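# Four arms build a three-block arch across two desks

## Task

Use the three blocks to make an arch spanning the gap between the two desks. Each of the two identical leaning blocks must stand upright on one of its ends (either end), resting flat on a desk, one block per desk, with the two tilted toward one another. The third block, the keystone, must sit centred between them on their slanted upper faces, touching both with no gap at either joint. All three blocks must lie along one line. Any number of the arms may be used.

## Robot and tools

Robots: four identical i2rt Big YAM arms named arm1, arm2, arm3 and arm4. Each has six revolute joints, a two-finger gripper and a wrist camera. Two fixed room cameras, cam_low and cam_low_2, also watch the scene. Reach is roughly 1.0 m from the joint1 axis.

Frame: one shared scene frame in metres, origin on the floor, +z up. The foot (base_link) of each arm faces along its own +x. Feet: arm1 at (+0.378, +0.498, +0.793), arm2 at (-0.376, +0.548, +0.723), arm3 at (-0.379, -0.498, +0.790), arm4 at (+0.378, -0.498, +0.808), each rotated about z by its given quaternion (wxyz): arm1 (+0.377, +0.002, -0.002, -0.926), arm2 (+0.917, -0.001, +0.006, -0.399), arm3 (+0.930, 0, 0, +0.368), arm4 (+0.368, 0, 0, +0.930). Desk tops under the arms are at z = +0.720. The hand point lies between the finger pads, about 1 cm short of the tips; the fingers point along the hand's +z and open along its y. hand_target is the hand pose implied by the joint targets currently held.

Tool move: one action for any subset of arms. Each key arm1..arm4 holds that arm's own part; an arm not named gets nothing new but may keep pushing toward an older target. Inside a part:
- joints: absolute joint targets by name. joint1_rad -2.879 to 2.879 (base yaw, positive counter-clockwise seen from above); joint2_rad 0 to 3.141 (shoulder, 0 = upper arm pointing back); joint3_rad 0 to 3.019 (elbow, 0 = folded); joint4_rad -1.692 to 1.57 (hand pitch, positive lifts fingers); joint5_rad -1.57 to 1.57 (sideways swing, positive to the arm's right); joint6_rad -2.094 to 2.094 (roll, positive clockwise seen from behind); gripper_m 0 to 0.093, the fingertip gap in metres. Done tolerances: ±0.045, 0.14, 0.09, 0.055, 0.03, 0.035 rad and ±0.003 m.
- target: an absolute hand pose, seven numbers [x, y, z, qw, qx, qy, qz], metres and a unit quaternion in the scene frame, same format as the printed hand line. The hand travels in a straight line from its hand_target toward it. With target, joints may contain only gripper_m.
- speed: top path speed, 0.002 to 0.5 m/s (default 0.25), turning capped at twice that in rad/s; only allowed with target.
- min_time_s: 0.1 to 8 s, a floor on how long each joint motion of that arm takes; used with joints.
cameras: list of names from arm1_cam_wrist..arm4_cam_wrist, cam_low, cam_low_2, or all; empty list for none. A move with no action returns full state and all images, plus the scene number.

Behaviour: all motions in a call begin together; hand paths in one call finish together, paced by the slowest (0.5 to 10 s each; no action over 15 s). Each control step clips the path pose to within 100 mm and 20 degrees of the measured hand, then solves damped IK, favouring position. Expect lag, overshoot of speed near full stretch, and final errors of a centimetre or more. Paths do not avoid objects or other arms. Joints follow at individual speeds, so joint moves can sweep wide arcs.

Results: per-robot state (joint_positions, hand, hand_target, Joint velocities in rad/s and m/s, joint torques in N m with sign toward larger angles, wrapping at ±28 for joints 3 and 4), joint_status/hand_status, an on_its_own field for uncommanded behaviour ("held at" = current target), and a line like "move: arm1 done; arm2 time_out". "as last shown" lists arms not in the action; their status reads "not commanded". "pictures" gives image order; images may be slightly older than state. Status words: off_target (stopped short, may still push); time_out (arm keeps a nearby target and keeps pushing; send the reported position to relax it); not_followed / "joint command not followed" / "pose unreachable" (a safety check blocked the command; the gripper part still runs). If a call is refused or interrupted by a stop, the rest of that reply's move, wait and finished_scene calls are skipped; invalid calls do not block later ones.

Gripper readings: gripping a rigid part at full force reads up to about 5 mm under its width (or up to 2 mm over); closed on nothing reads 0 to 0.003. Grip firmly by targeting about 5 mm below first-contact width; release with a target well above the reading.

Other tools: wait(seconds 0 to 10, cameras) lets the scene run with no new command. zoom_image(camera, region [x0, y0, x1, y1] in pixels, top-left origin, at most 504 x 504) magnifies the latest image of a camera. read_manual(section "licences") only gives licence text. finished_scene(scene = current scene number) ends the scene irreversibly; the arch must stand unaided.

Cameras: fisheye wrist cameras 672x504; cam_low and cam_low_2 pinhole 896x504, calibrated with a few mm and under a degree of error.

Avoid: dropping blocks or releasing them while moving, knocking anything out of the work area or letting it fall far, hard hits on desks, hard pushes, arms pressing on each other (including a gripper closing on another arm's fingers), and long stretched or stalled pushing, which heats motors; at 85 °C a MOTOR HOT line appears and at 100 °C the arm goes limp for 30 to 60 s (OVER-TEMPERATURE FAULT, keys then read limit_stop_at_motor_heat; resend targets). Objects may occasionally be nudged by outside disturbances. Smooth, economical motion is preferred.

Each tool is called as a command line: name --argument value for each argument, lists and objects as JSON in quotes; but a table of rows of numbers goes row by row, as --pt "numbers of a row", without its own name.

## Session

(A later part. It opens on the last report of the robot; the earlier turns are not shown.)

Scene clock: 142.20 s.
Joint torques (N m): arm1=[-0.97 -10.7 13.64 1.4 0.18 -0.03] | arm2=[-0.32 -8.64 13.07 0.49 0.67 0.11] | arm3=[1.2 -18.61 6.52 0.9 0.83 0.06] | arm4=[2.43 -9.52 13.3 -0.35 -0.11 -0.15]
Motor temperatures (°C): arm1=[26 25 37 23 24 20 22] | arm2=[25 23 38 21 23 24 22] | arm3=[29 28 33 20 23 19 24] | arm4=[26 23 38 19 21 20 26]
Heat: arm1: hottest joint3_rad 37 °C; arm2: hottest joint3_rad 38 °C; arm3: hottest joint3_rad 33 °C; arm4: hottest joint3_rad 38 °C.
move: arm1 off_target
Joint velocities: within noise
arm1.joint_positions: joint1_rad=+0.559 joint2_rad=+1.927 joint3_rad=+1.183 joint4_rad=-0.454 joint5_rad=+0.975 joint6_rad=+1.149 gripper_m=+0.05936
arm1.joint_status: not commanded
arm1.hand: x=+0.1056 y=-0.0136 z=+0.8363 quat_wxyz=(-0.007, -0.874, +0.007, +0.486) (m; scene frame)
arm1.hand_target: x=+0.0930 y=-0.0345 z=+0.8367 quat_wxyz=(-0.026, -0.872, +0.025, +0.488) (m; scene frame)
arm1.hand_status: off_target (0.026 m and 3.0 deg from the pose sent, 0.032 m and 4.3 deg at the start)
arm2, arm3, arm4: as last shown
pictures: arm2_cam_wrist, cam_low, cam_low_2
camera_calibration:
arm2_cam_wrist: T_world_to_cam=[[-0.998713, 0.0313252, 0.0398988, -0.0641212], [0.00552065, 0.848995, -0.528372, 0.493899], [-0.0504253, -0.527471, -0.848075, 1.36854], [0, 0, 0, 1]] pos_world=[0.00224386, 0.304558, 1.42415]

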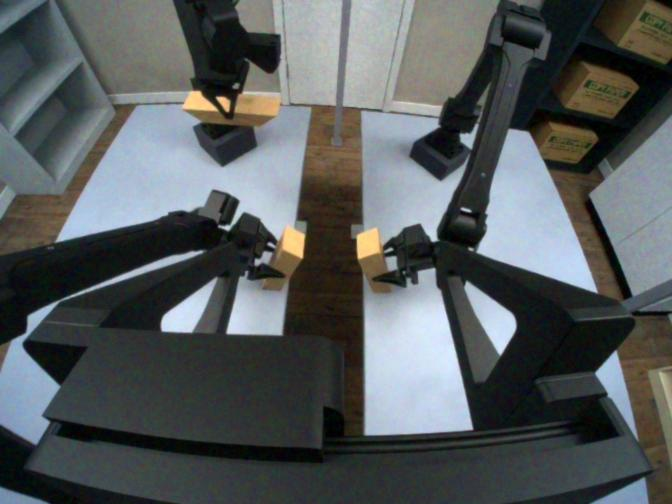

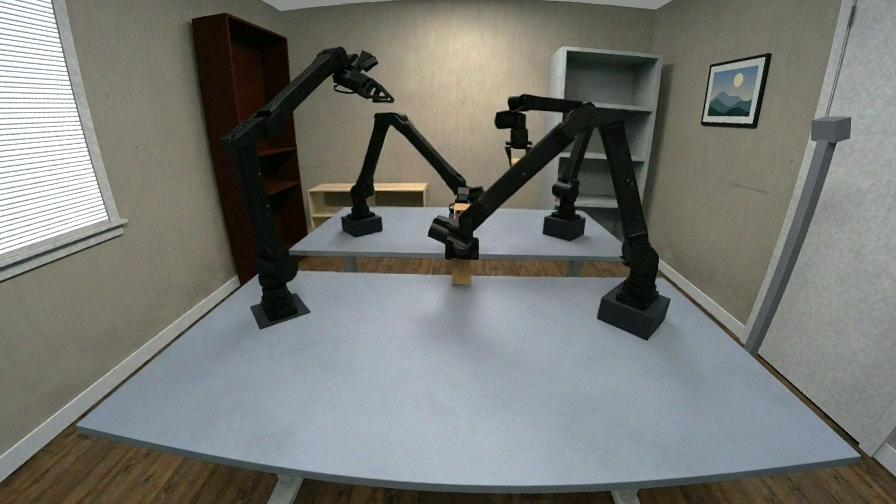

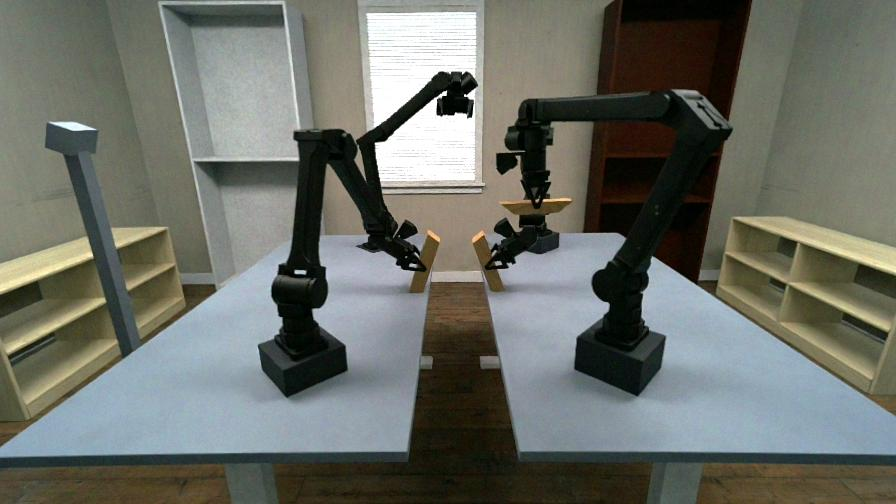

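move --arm1 '{"target": [0.1025, -0.041, 0.852, -0.0261, -0.8824, 0.0253, 0.4695], "speed": 0.06}' --cameras '["cam_low", "cam_low_2", "arm2_cam_wrist"]'

zoom_image --camera "cam_low_2" --region '[465, 225, 515, 300]'

zoom_image --camera "arm2_cam_wrist" --region '[245, 210, 325, 300]'

Scene clock: 150.43 s.
Joint torques (N m): arm1=[0.26 -12.98 14.06 0.09 0.18 0.01] | arm2=[-0.62 -9.11 13.05 0.42 0.66 0.11] | arm3=[1.44 -18.67 6.53 0.85 0.84 0.04] | arm4=[2.37 -9.47 13.29 -0.35 -0.11 -0.15]
Motor temperatures (°C): arm1=[26 25 37 23 24 20 22] | arm2=[25 23 38 21 23 24 22] | arm3=[29 29 32 20 23 19 24] | arm4=[26 23 38 19 21 20 26]
Heat: arm1: hottest joint3_rad 37 °C; arm2: hottest joint3_rad 38 °C; arm3: hottest joint3_rad 32 °C; arm4: hottest joint3_rad 38 °C.
move: arm1 off_target
Joint velocities: within noise
arm1.joint_positions: joint1_rad=+0.557 joint2_rad=+1.928 joint3_rad=+1.214 joint4_rad=-0.525 joint5_rad=+0.941 joint6_rad=+1.197 gripper_m=+0.05936
arm1.joint_status: not commanded
arm1.hand: x=+0.1071 y=-0.0164 z=+0.8373 quat_wxyz=(-0.006, -0.883, +0.016, +0.468) (m; scene frame)
arm1.hand_target: x=+0.1032 y=-0.0397 z=+0.8527 quat_wxyz=(-0.028, -0.882, +0.028, +0.469) (m; scene frame)
arm1.hand_status: off_target (0.029 m and 2.6 deg from the pose sent, 0.032 m and 3.7 deg at the start)
arm2.joint_positions: joint1_rad=+0.459 joint2_rad=+1.437 joint3_rad=+2.047 joint4_rad=-1.555 joint5_rad=+1.008 joint6_rad=+0.823 gripper_m=+0.09396
arm2.joint_status: not commanded
arm2.hand: x=-0.0013 y=+0.2496 z=+1.3170 quat_wxyz=(-0.364, -0.587, -0.611, +0.388) (m; scene frame)
arm2.hand_target: x=-0.0002 y=+0.2528 z=+1.3338 quat_wxyz=(-0.382, -0.593, -0.599, +0.380) (m; scene frame)
arm2.hand_status: not commanded
arm3: as last shown
arm4.joint_positions: joint1_rad=-0.257 joint2_rad=+1.211 joint3_rad=+1.224 joint4_rad=-1.637 joint5_rad=+0.000 joint6_rad=-0.981 gripper_m=+0.05906
arm4.joint_status: not commanded
arm4.hand: x=+0.2075 y=-0.2260 z=+1.0739 quat_wxyz=(+0.023, +1.000, -0.015, +0.015) (m; scene frame)
arm4.hand_target: x=+0.1995 y=-0.2182 z=+1.0993 quat_wxyz=(+0.000, +1.000, -0.005, +0.000) (m; scene frame)
arm4.hand_status: not commanded
pictures: arm2_cam_wrist, cam_low, cam_low_2
camera_calibration:
arm2_cam_wrist: T_world_to_cam=[[-0.998713, 0.0313252, 0.0398988, -0.0641212], [0.00552065, 0.848995, -0.528372, 0.493899], [-0.0504253, -0.527471, -0.848075, 1.36854], [0, 0, 0, 1]] pos_world=[0.00224386, 0.304558, 1.42415]

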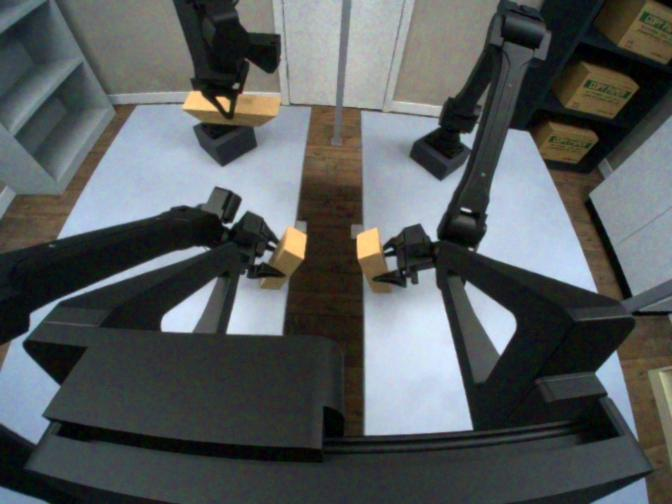

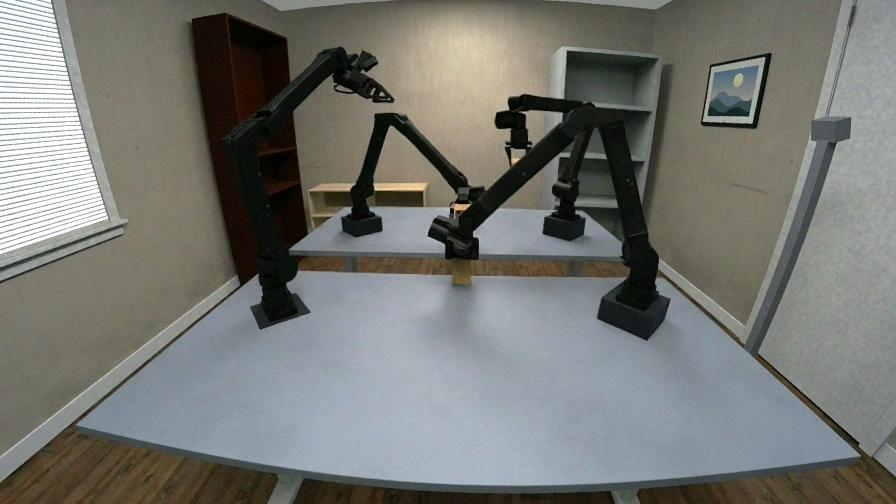

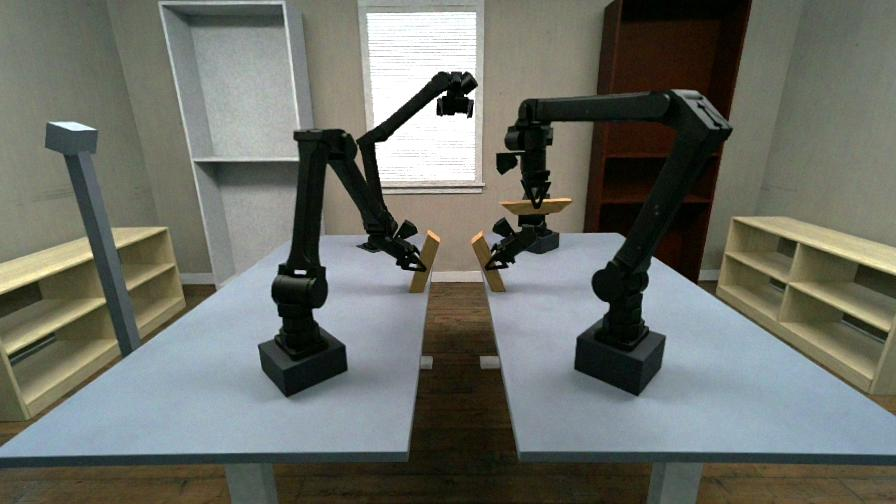

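Scaled by 6.720 from the camera's 896x504 image, which has a finer 1280x720 frame.

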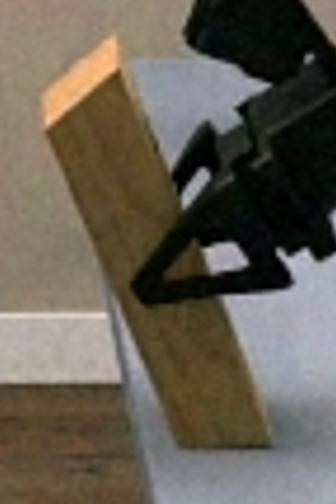

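Scaled by 5.600 from the camera's 672x504 image, which has a finer 960x720 frame.

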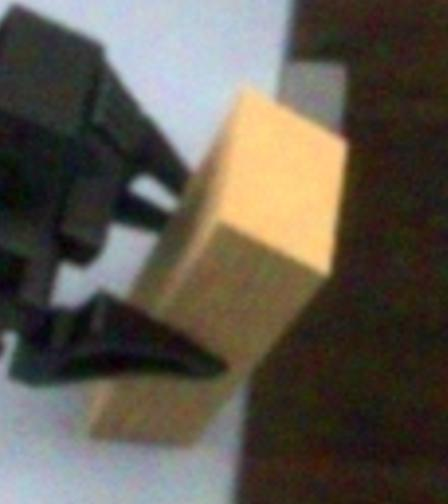

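move --arm1 '{"target": [0.107, -0.041, 0.862, -0.0261, -0.8638, 0.0253, 0.5038], "speed": 0.06}' --cameras '["cam_low", "cam_low_2", "arm2_cam_wrist"]'

zoom_image --camera "cam_low_2" --region '[465, 225, 515, 300]'

zoom_image --camera "arm2_cam_wrist" --region '[245, 210, 325, 300]'

Scene clock: 155.43 s.
Joint torques (N m): arm1=[1.26 -13.8 12.68 1.1 1.22 -0.15] | arm2=[-0.26 -8.94 13.08 0.46 0.67 0.1] | arm3=[1.26 -18.73 6.53 0.8 0.82 0.05] | arm4=[2.37 -9.41 13.33 -0.34 -0.11 -0.14]
Motor temperatures (°C): arm1=[26 25 37 23 24 20 22] | arm2=[25 23 39 21 23 24 22] | arm3=[29 30 32 20 23 19 24] | arm4=[26 23 39 19 21 20 26]
Heat: arm1: hottest joint3_rad 37 °C; arm2: hottest joint3_rad 39 °C; arm3: hottest joint3_rad 32 °C; arm4: hottest joint3_rad 39 °C.
move: arm1 off_target
Joint velocities: within noise
arm1.joint_positions: joint1_rad=+0.567 joint2_rad=+1.938 joint3_rad=+1.214 joint4_rad=-0.517 joint5_rad=+0.994 joint6_rad=+1.197 gripper_m=+0.05936
arm1.joint_status: not commanded
arm1.hand: x=+0.1074 y=-0.0159 z=+0.8396 quat_wxyz=(+0.001, -0.872, +0.016, +0.489) (m; scene frame)
arm1.hand_target: x=+0.1077 y=-0.0395 z=+0.8626 quat_wxyz=(-0.026, -0.863, +0.025, +0.503) (m; scene frame)
arm1.hand_status: off_target (0.034 m and 3.8 deg from the pose sent, 0.035 m and 5.3 deg at the start)
arm2, arm3, arm4: as last shown
pictures: arm2_cam_wrist, cam_low, cam_low_2
camera_calibration:
arm2_cam_wrist: T_world_to_cam=[[-0.998713, 0.0313252, 0.0398988, -0.0641212], [0.00552065, 0.848995, -0.528372, 0.493899], [-0.0504253, -0.527471, -0.848075, 1.36854], [0, 0, 0, 1]] pos_world=[0.00224386, 0.304558, 1.42415]

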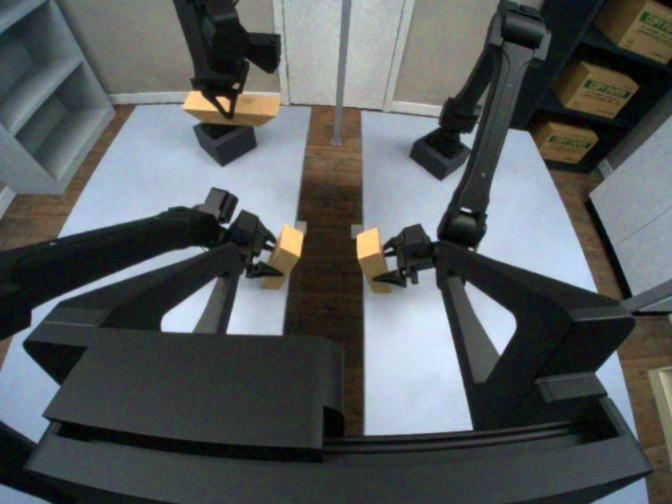

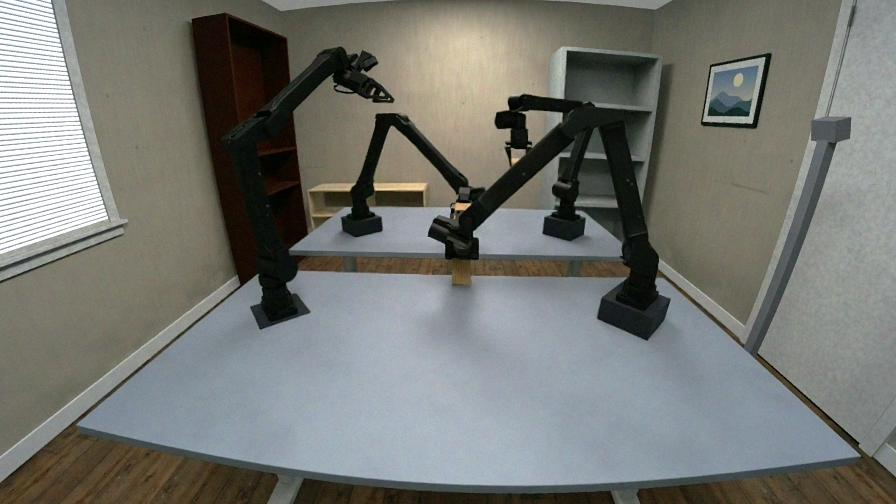

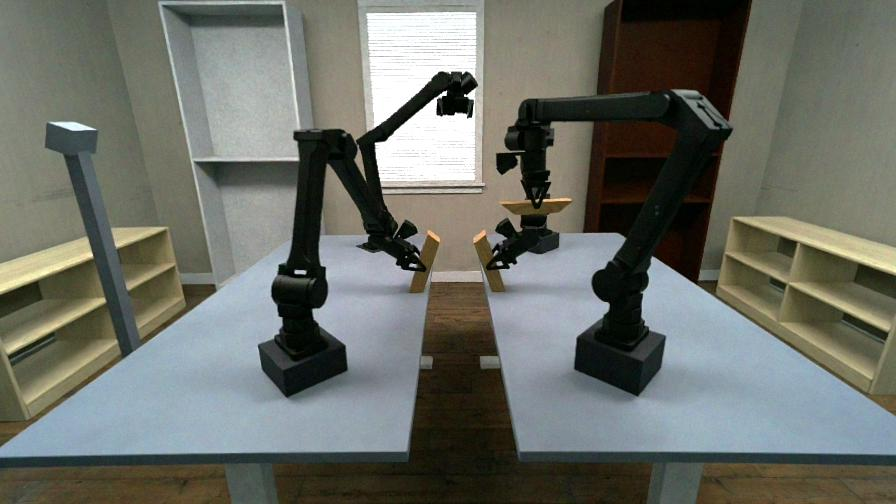

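Scaled by 6.720 from the camera's 896x504 image, which has a finer 1280x720 frame.

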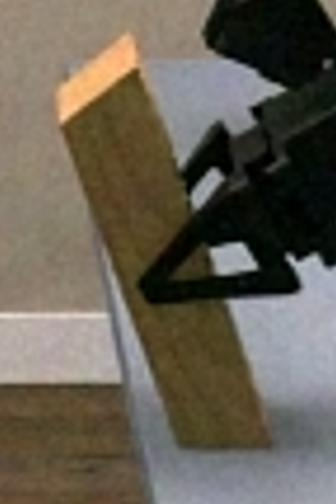

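Scaled by 5.600 from the camera's 672x504 image, which has a finer 960x720 frame.

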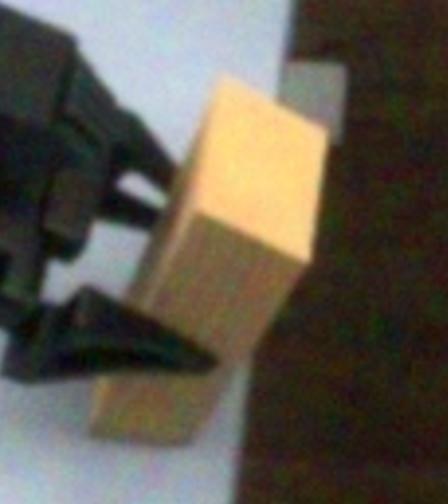

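move --arm1 '{"target": [0.112, -0.044, 0.860, -0.0261, -0.8575, 0.0253, 0.5145], "speed": 0.06}' --cameras '["cam_low", "cam_low_2", "arm2_cam_wrist"]'

zoom_image --camera "cam_low_2" --region '[465, 225, 515, 300]'

zoom_image --camera "arm2_cam_wrist" --region '[245, 210, 325, 300]'

zoom_image --camera "cam_low" --region '[440, 190, 490, 220]'

Scene clock: 160.57 s.
Joint torques (N m): arm1=[1.26 -13.39 12.83 1.14 1.11 -0.07] | arm2=[-0.5 -8.7 13.03 0.4 0.67 0.1] | arm3=[1.08 -18.73 6.41 0.84 0.84 0.07] | arm4=[2.49 -9.52 13.3 -0.34 -0.11 -0.14]
Motor temperatures (°C): arm1=[26 25 37 23 24 20 22] | arm2=[25 23 39 21 23 24 22] | arm3=[29 30 31 20 23 19 24] | arm4=[26 23 39 19 21 20 26]
Heat: arm1: hottest joint3_rad 37 °C; arm2: hottest joint3_rad 39 °C; arm3: hottest joint3_rad 31 °C; arm4: hottest joint3_rad 39 °C.
move: arm1 off_target
Joint velocities: within noise
arm1.joint_positions: joint1_rad=+0.580 joint2_rad=+1.944 joint3_rad=+1.214 joint4_rad=-0.511 joint5_rad=+1.024 joint6_rad=+1.192 gripper_m=+0.05936
arm1.joint_status: not commanded
arm1.hand: x=+0.1119 y=-0.0180 z=+0.8412 quat_wxyz=(+0.004, -0.865, +0.011, +0.502) (m; scene frame)
arm1.hand_target: x=+0.1127 y=-0.0425 z=+0.8607 quat_wxyz=(-0.025, -0.857, +0.024, +0.514) (m; scene frame)
arm1.hand_status: off_target (0.032 m and 4.2 deg from the pose sent, 0.035 m and 4.7 deg at the start)
arm2, arm3, arm4: as last shown
pictures: arm2_cam_wrist, cam_low, cam_low_2
camera_calibration:
arm2_cam_wrist: T_world_to_cam=[[-0.998713, 0.0313252, 0.0398988, -0.0641212], [0.00552065, 0.848995, -0.528372, 0.493899], [-0.0504253, -0.527471, -0.848075, 1.36854], [0, 0, 0, 1]] pos_world=[0.00224386, 0.304558, 1.42415]

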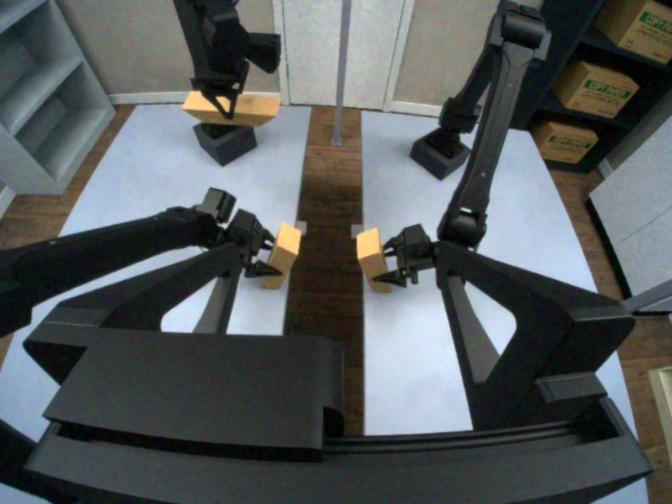

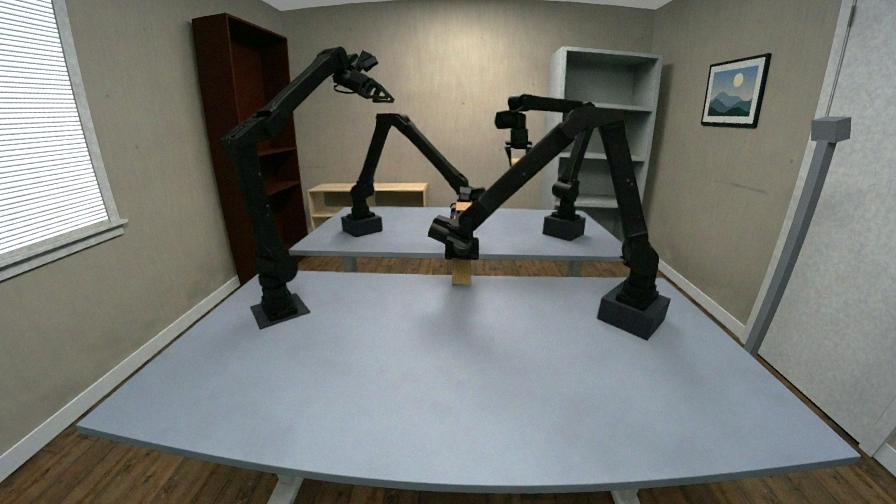

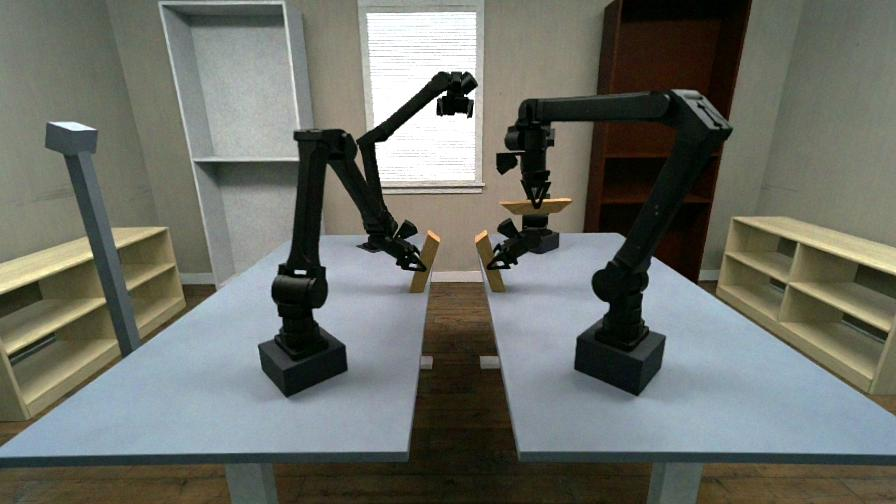

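Scaled by 6.720 from the camera's 896x504 image, which has a finer 1280x720 frame.

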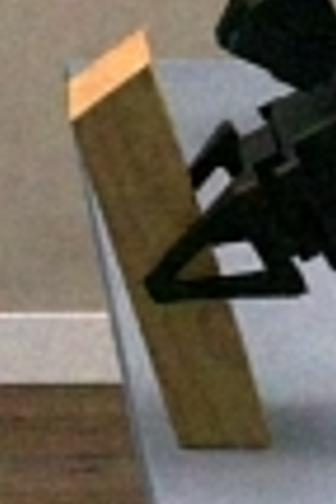

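Scaled by 5.600 from the camera's 672x504 image, which has a finer 960x720 frame.

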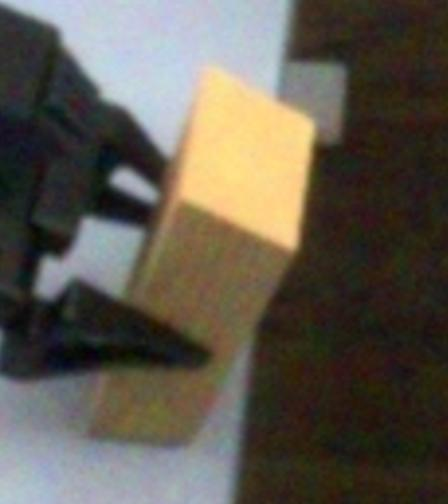

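Scaled by 10.080 from the camera's 896x504 image, which has a finer 1280x720 frame.

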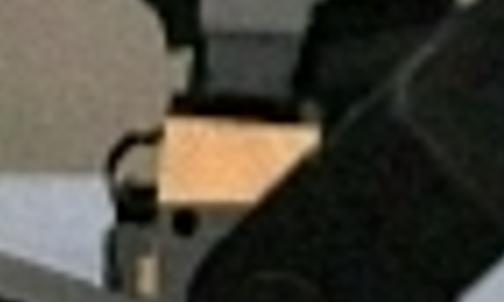

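zoom_image --camera "cam_low" --region '[450, 196, 476, 216]'

zoom_image --camera "cam_low_2" --region '[480, 275, 520, 305]'

zoom_image --camera "cam_low_2" --region '[400, 275, 440, 305]'

Scaled by 19.385 from the camera's 896x504 image, which has a finer 1280x720 frame.

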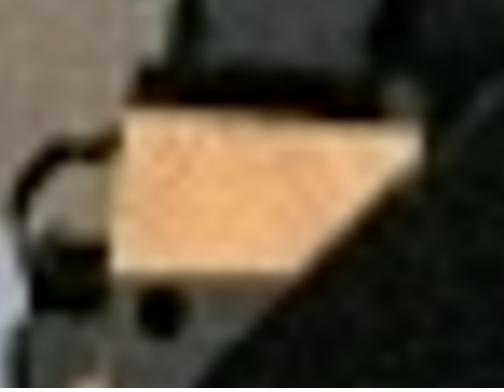

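Scaled by 12.600 from the camera's 896x504 image, which has a finer 1280x720 frame.

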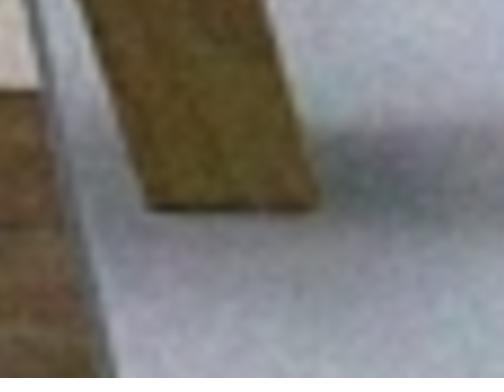

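Scaled by 12.600 from the camera's 896x504 image, which has a finer 1280x720 frame.

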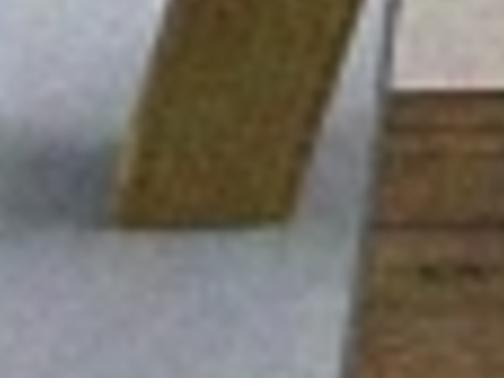

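move --arm1 '{"target": [0.112, -0.044, 0.862, -0.058, -0.8555, 0.0313, 0.5137], "speed": 0.06}' --cameras '["cam_low", "cam_low_2", "arm2_cam_wrist"]'

zoom_image --camera "cam_low_2" --region '[465, 225, 515, 300]'

zoom_image --camera "arm2_cam_wrist" --region '[245, 210, 325, 300]'

zoom_image --camera "cam_low" --region '[450, 196, 476, 216]'

Scene clock: 169.60 s.
Joint torques (N m): arm1=[0.79 -15.27 8.76 1.26 0.76 -0.16] | arm2=[-0.15 -9.17 13.07 0.46 0.64 0.09] | arm3=[1.38 -19.02 6.6 0.91 0.83 0.03] | arm4=[2.43 -9.52 13.33 -0.32 -0.11 -0.14]
Motor temperatures (°C): arm1=[26 26 36 23 25 20 22] | arm2=[25 23 39 21 23 24 22] | arm3=[29 31 30 20 23 19 24] | arm4=[26 23 40 19 21 20 26]
Heat: arm1: hottest joint3_rad 36 °C; arm2: hottest joint3_rad 39 °C; arm3: hottest joint2_rad 31 °C; arm4: hottest joint3_rad 40 °C.
move: arm1 off_target
Joint velocities: within noise
arm1.joint_positions: joint1_rad=+0.581 joint2_rad=+1.946 joint3_rad=+1.214 joint4_rad=-0.395 joint5_rad=+1.012 joint6_rad=+1.174 gripper_m=+0.05936
arm1.joint_status: not commanded
arm1.hand: x=+0.1093 y=-0.0362 z=+0.8453 quat_wxyz=(-0.042, -0.861, +0.030, +0.507) (m; scene frame)
arm1.hand_target: x=+0.1122 y=-0.0440 z=+0.8615 quat_wxyz=(-0.060, -0.856, +0.034, +0.513) (m; scene frame)
arm1.hand_status: off_target (0.019 m and 2.1 deg from the pose sent, 0.033 m and 7.7 deg at the start)
arm2, arm3, arm4: as last shown
pictures: arm2_cam_wrist, cam_low, cam_low_2
camera_calibration:
arm2_cam_wrist: T_world_to_cam=[[-0.998713, 0.0313252, 0.0398988, -0.0641212], [0.00552065, 0.848995, -0.528372, 0.493899], [-0.0504253, -0.527471, -0.848075, 1.36854], [0, 0, 0, 1]] pos_world=[0.00224386, 0.304558, 1.42415]

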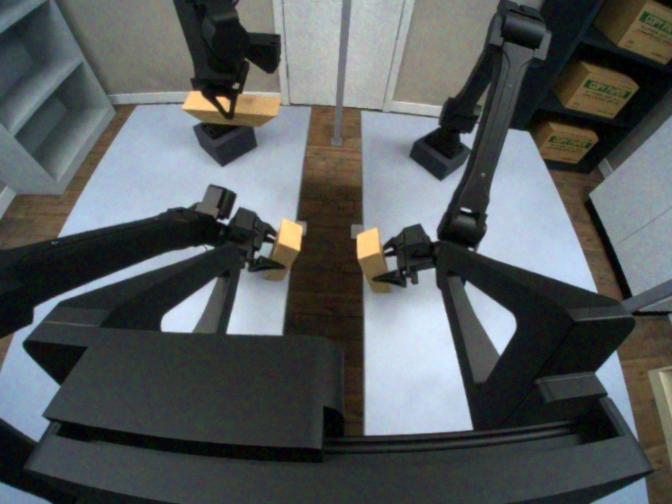

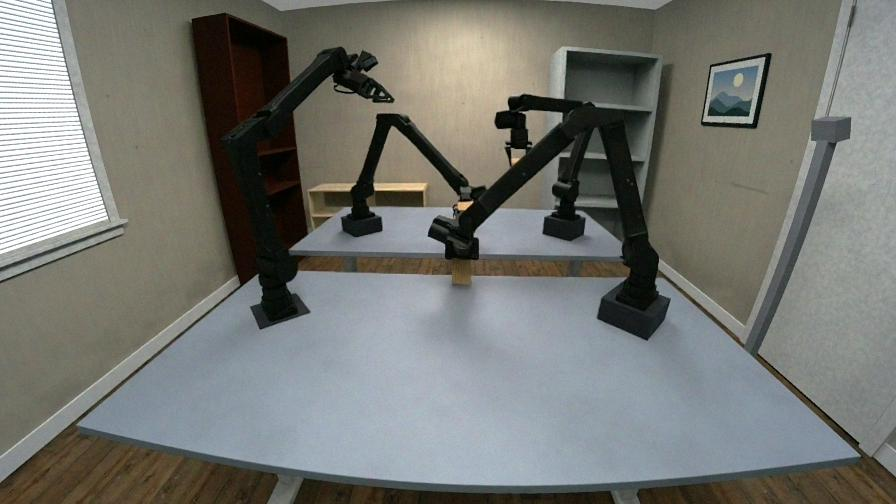

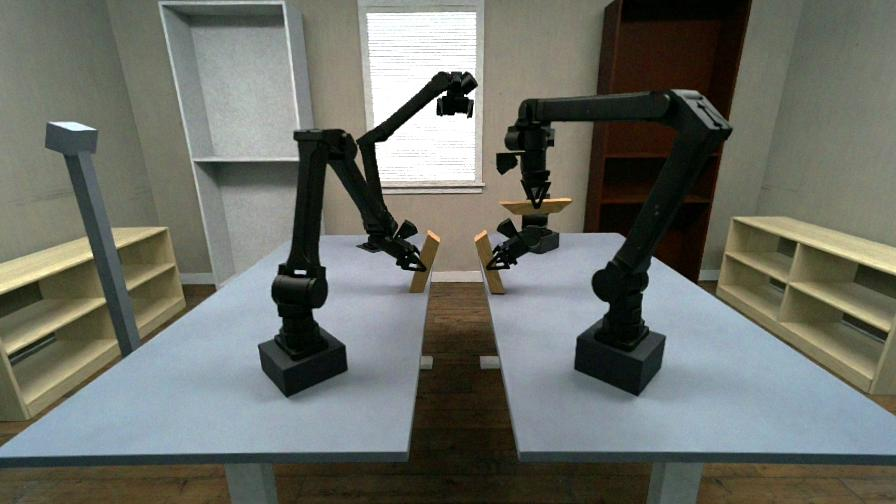

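Scaled by 6.720 from the camera's 896x504 image, which has a finer 1280x720 frame.

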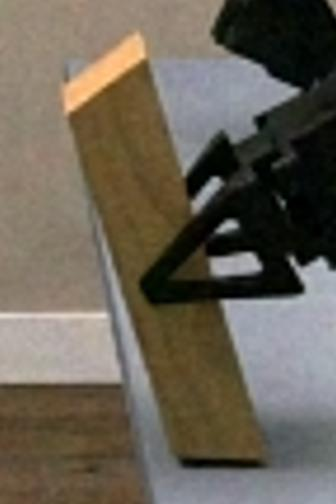

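Scaled by 5.600 from the camera's 672x504 image, which has a finer 960x720 frame.

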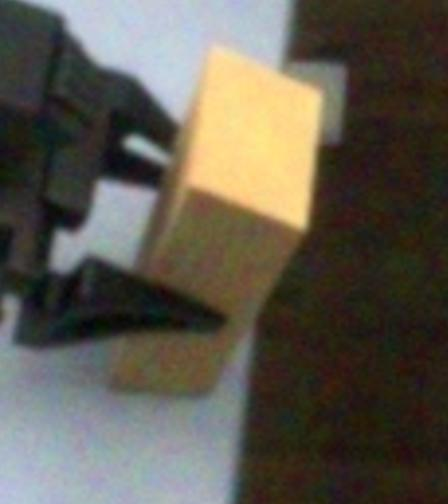

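Scaled by 19.385 from the camera's 896x504 image, which has a finer 1280x720 frame.

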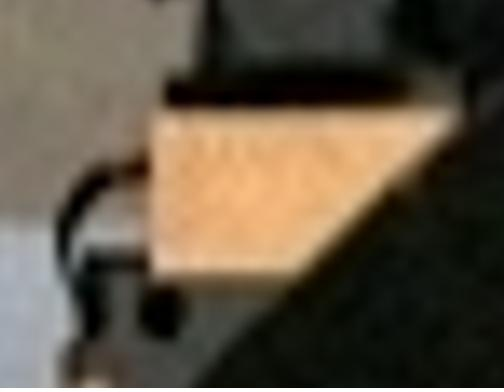

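move --arm1 '{"target": [0.114, -0.031, 0.860, -0.034, -0.8565, 0.027, 0.5135], "speed": 0.06}' --cameras '["cam_low", "cam_low_2", "arm2_cam_wrist"]'

zoom_image --camera "cam_low_2" --region '[465, 225, 515, 300]'

zoom_image --camera "arm2_cam_wrist" --region '[245, 210, 325, 300]'

zoom_image --camera "cam_low" --region '[450, 196, 476, 216]'

Scene clock: 174.03 s.
Joint torques (N m): arm1=[1.03 -15.85 8.64 0.08 1.21 -0.02] | arm2=[-0.21 -8.82 13.07 0.4 0.65 0.1] | arm3=[1.14 -18.96 6.46 0.88 0.81 0.03] | arm4=[2.43 -9.41 13.33 -0.35 -0.11 -0.14]
Motor temperatures (°C): arm1=[26 26 36 23 25 20 22] | arm2=[25 23 39 21 23 24 22] | arm3=[29 31 30 20 23 19 24] | arm4=[26 23 40 19 21 20 27]
Heat: arm1: hottest joint3_rad 36 °C; arm2: hottest joint3_rad 39 °C; arm3: hottest joint2_rad 31 °C; arm4: hottest joint3_rad 40 °C.
move: arm1 off_target
Joint velocities: within noise
arm1.joint_positions: joint1_rad=+0.581 joint2_rad=+1.946 joint3_rad=+1.207 joint4_rad=-0.431 joint5_rad=+1.017 joint6_rad=+1.175 gripper_m=+0.05936
arm1.joint_status: not commanded
arm1.hand: x=+0.1107 y=-0.0277 z=+0.8410 quat_wxyz=(-0.023, -0.863, +0.020, +0.505) (m; scene frame)
arm1.hand_target: x=+0.1138 y=-0.0308 z=+0.8598 quat_wxyz=(-0.033, -0.857, +0.027, +0.514) (m; scene frame)
arm1.hand_status: off_target (0.020 m and 1.9 deg from the pose sent, 0.016 m and 1.3 deg at the start)
arm2, arm3, arm4: as last shown
pictures: arm2_cam_wrist, cam_low, cam_low_2
camera_calibration:
arm2_cam_wrist: T_world_to_cam=[[-0.998713, 0.0313252, 0.0398988, -0.0641212], [0.00552065, 0.848995, -0.528372, 0.493899], [-0.0504253, -0.527471, -0.848075, 1.36854], [0, 0, 0, 1]] pos_world=[0.00224386, 0.304558, 1.42415]

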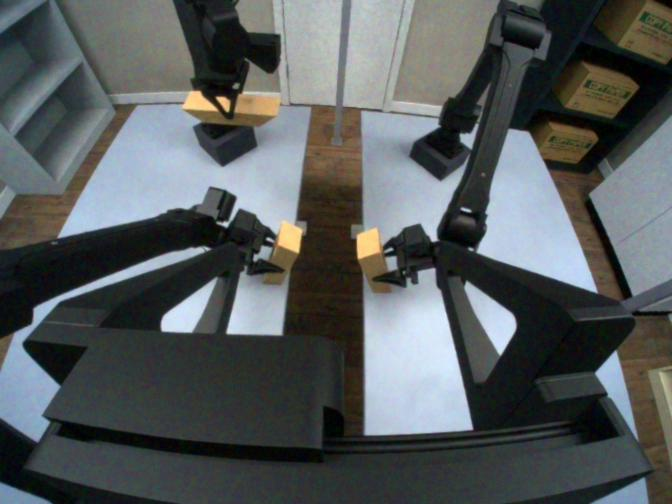

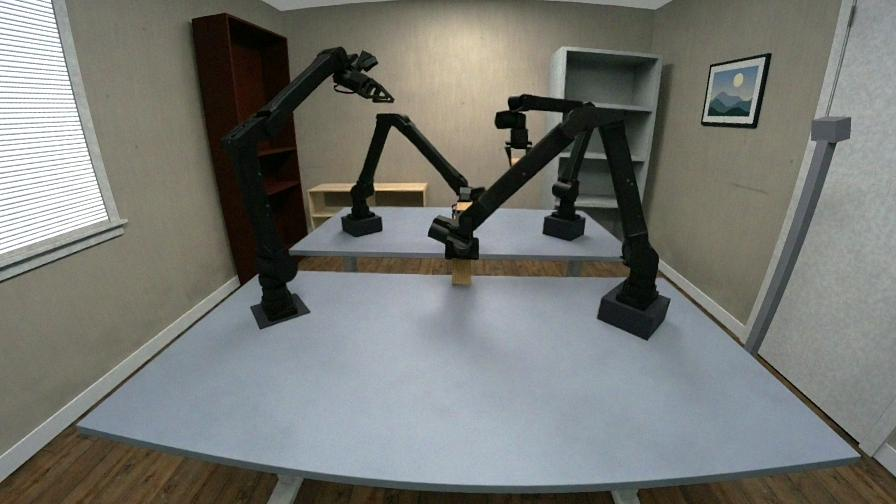

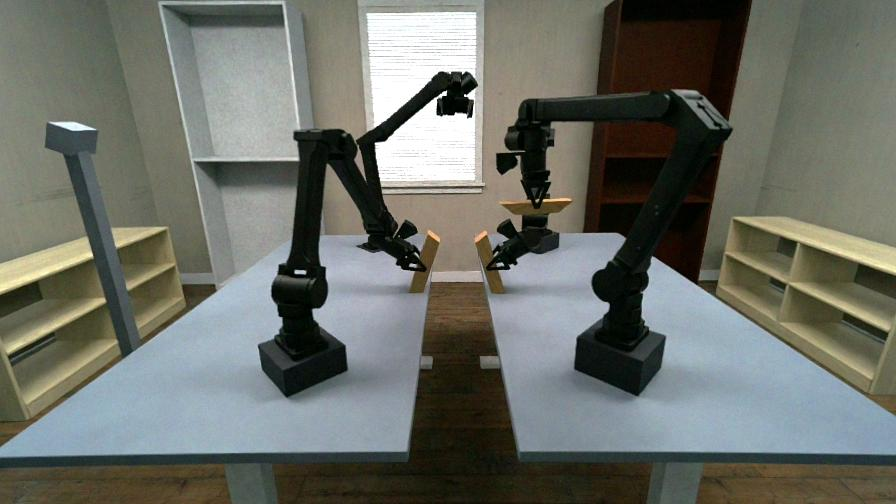

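Scaled by 6.720 from the camera's 896x504 image, which has a finer 1280x720 frame.

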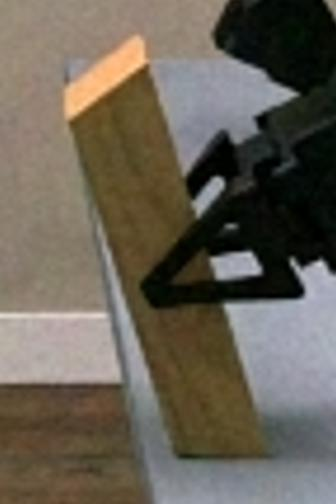

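Scaled by 5.600 from the camera's 672x504 image, which has a finer 960x720 frame.

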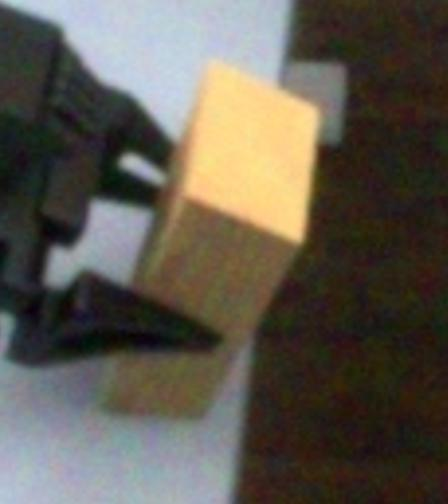

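Scaled by 19.385 from the camera's 896x504 image, which has a finer 1280x720 frame.

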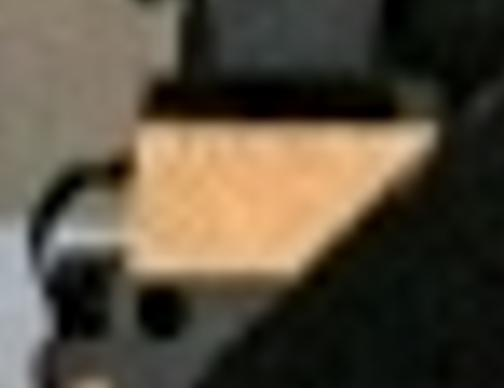

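move --arm1 '{"target": [0.114, -0.023, 0.864, -0.034, -0.8565, 0.027, 0.5135], "speed": 0.06}' --cameras '["cam_low", "cam_low_2", "arm2_cam_wrist"]'

zoom_image --camera "cam_low_2" --region '[465, 225, 515, 300]'

zoom_image --camera "arm2_cam_wrist" --region '[245, 210, 325, 300]'

zoom_image --camera "cam_low" --region '[450, 196, 476, 216]'

Scene clock: 177.50 s.
Joint torques (N m): arm1=[0.73 -16.44 7.88 0.4 1.07 -0.1] | arm2=[-0.26 -8.94 13.11 0.47 0.66 0.11] | arm3=[1.08 -18.61 6.58 0.96 0.82 0.05] | arm4=[2.37 -9.41 13.3 -0.32 -0.11 -0.15]
Motor temperatures (°C): arm1=[26 26 35 23 25 20 22] | arm2=[25 23 39 21 23 24 22] | arm3=[29 31 30 20 23 19 24] | arm4=[26 23 40 19 21 20 27]
Heat: arm1: hottest joint3_rad 35 °C; arm2: hottest joint3_rad 39 °C; arm3: hottest joint2_rad 31 °C; arm4: hottest joint3_rad 40 °C.
move: arm1 off_target
Joint velocities: within noise
arm1.joint_positions: joint1_rad=+0.581 joint2_rad=+1.938 joint3_rad=+1.189 joint4_rad=-0.431 joint5_rad=+1.017 joint6_rad=+1.181 gripper_m=+0.05936
arm1.joint_status: not commanded
arm1.hand: x=+0.1121 y=-0.0215 z=+0.8399 quat_wxyz=(-0.021, -0.863, +0.021, +0.504) (m; scene frame)
arm1.hand_target: x=+0.1139 y=-0.0231 z=+0.8633 quat_wxyz=(-0.035, -0.857, +0.028, +0.513) (m; scene frame)
arm1.hand_status: off_target (0.024 m and 2.1 deg from the pose sent, 0.024 m and 1.9 deg at the start)
arm2, arm3, arm4: as last shown
pictures: arm2_cam_wrist, cam_low, cam_low_2
camera_calibration:
arm2_cam_wrist: T_world_to_cam=[[-0.998713, 0.0313252, 0.0398988, -0.0641212], [0.00552065, 0.848995, -0.528372, 0.493899], [-0.0504253, -0.527471, -0.848075, 1.36854], [0, 0, 0, 1]] pos_world=[0.00224386, 0.304558, 1.42415]

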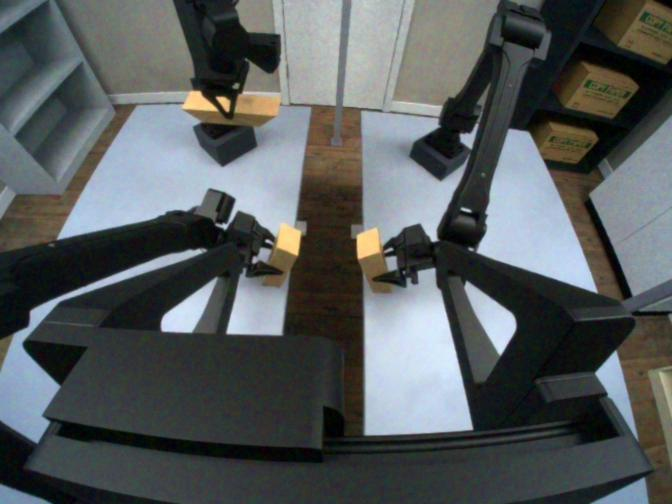

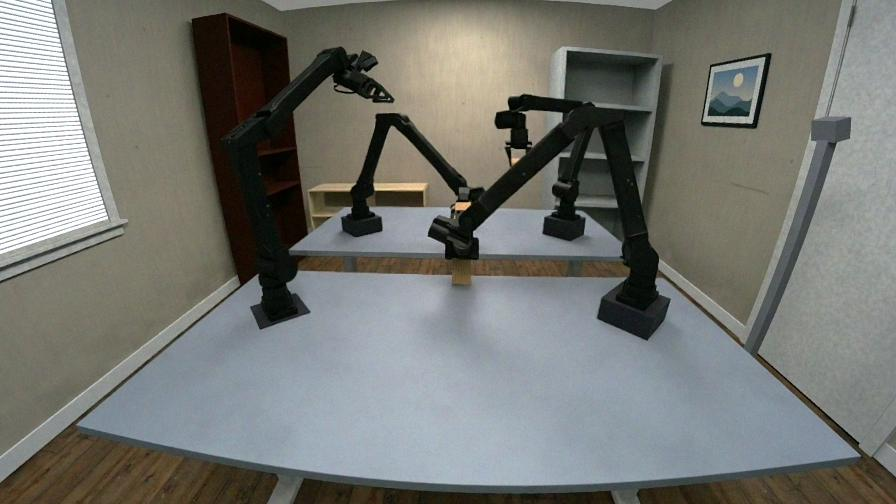

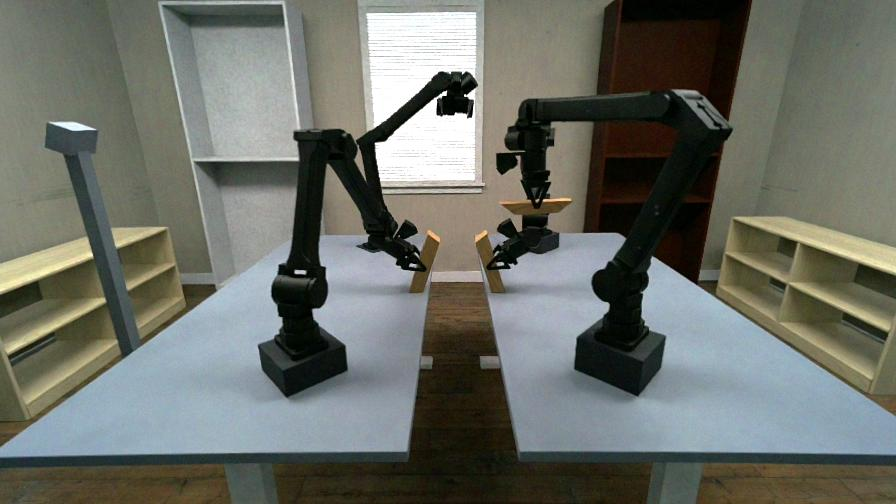

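Scaled by 6.720 from the camera's 896x504 image, which has a finer 1280x720 frame.

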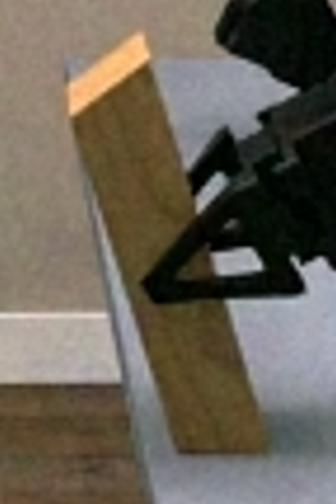

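Scaled by 5.600 from the camera's 672x504 image, which has a finer 960x720 frame.

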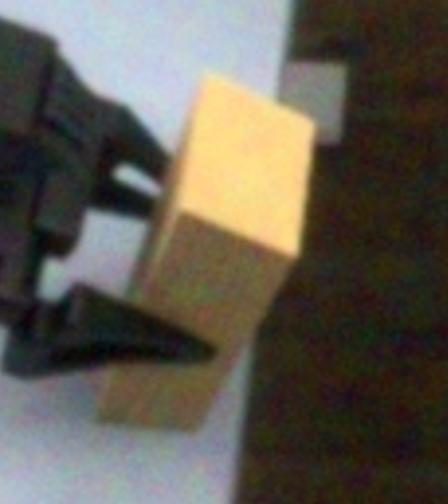

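Scaled by 19.385 from the camera's 896x504 image, which has a finer 1280x720 frame.

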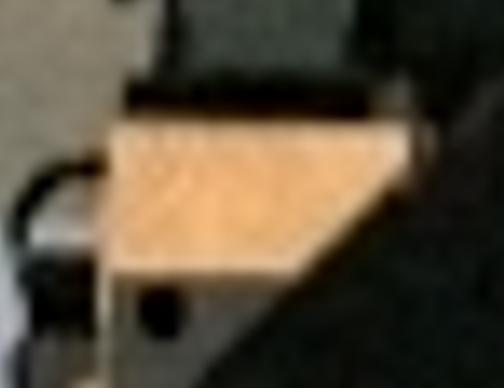

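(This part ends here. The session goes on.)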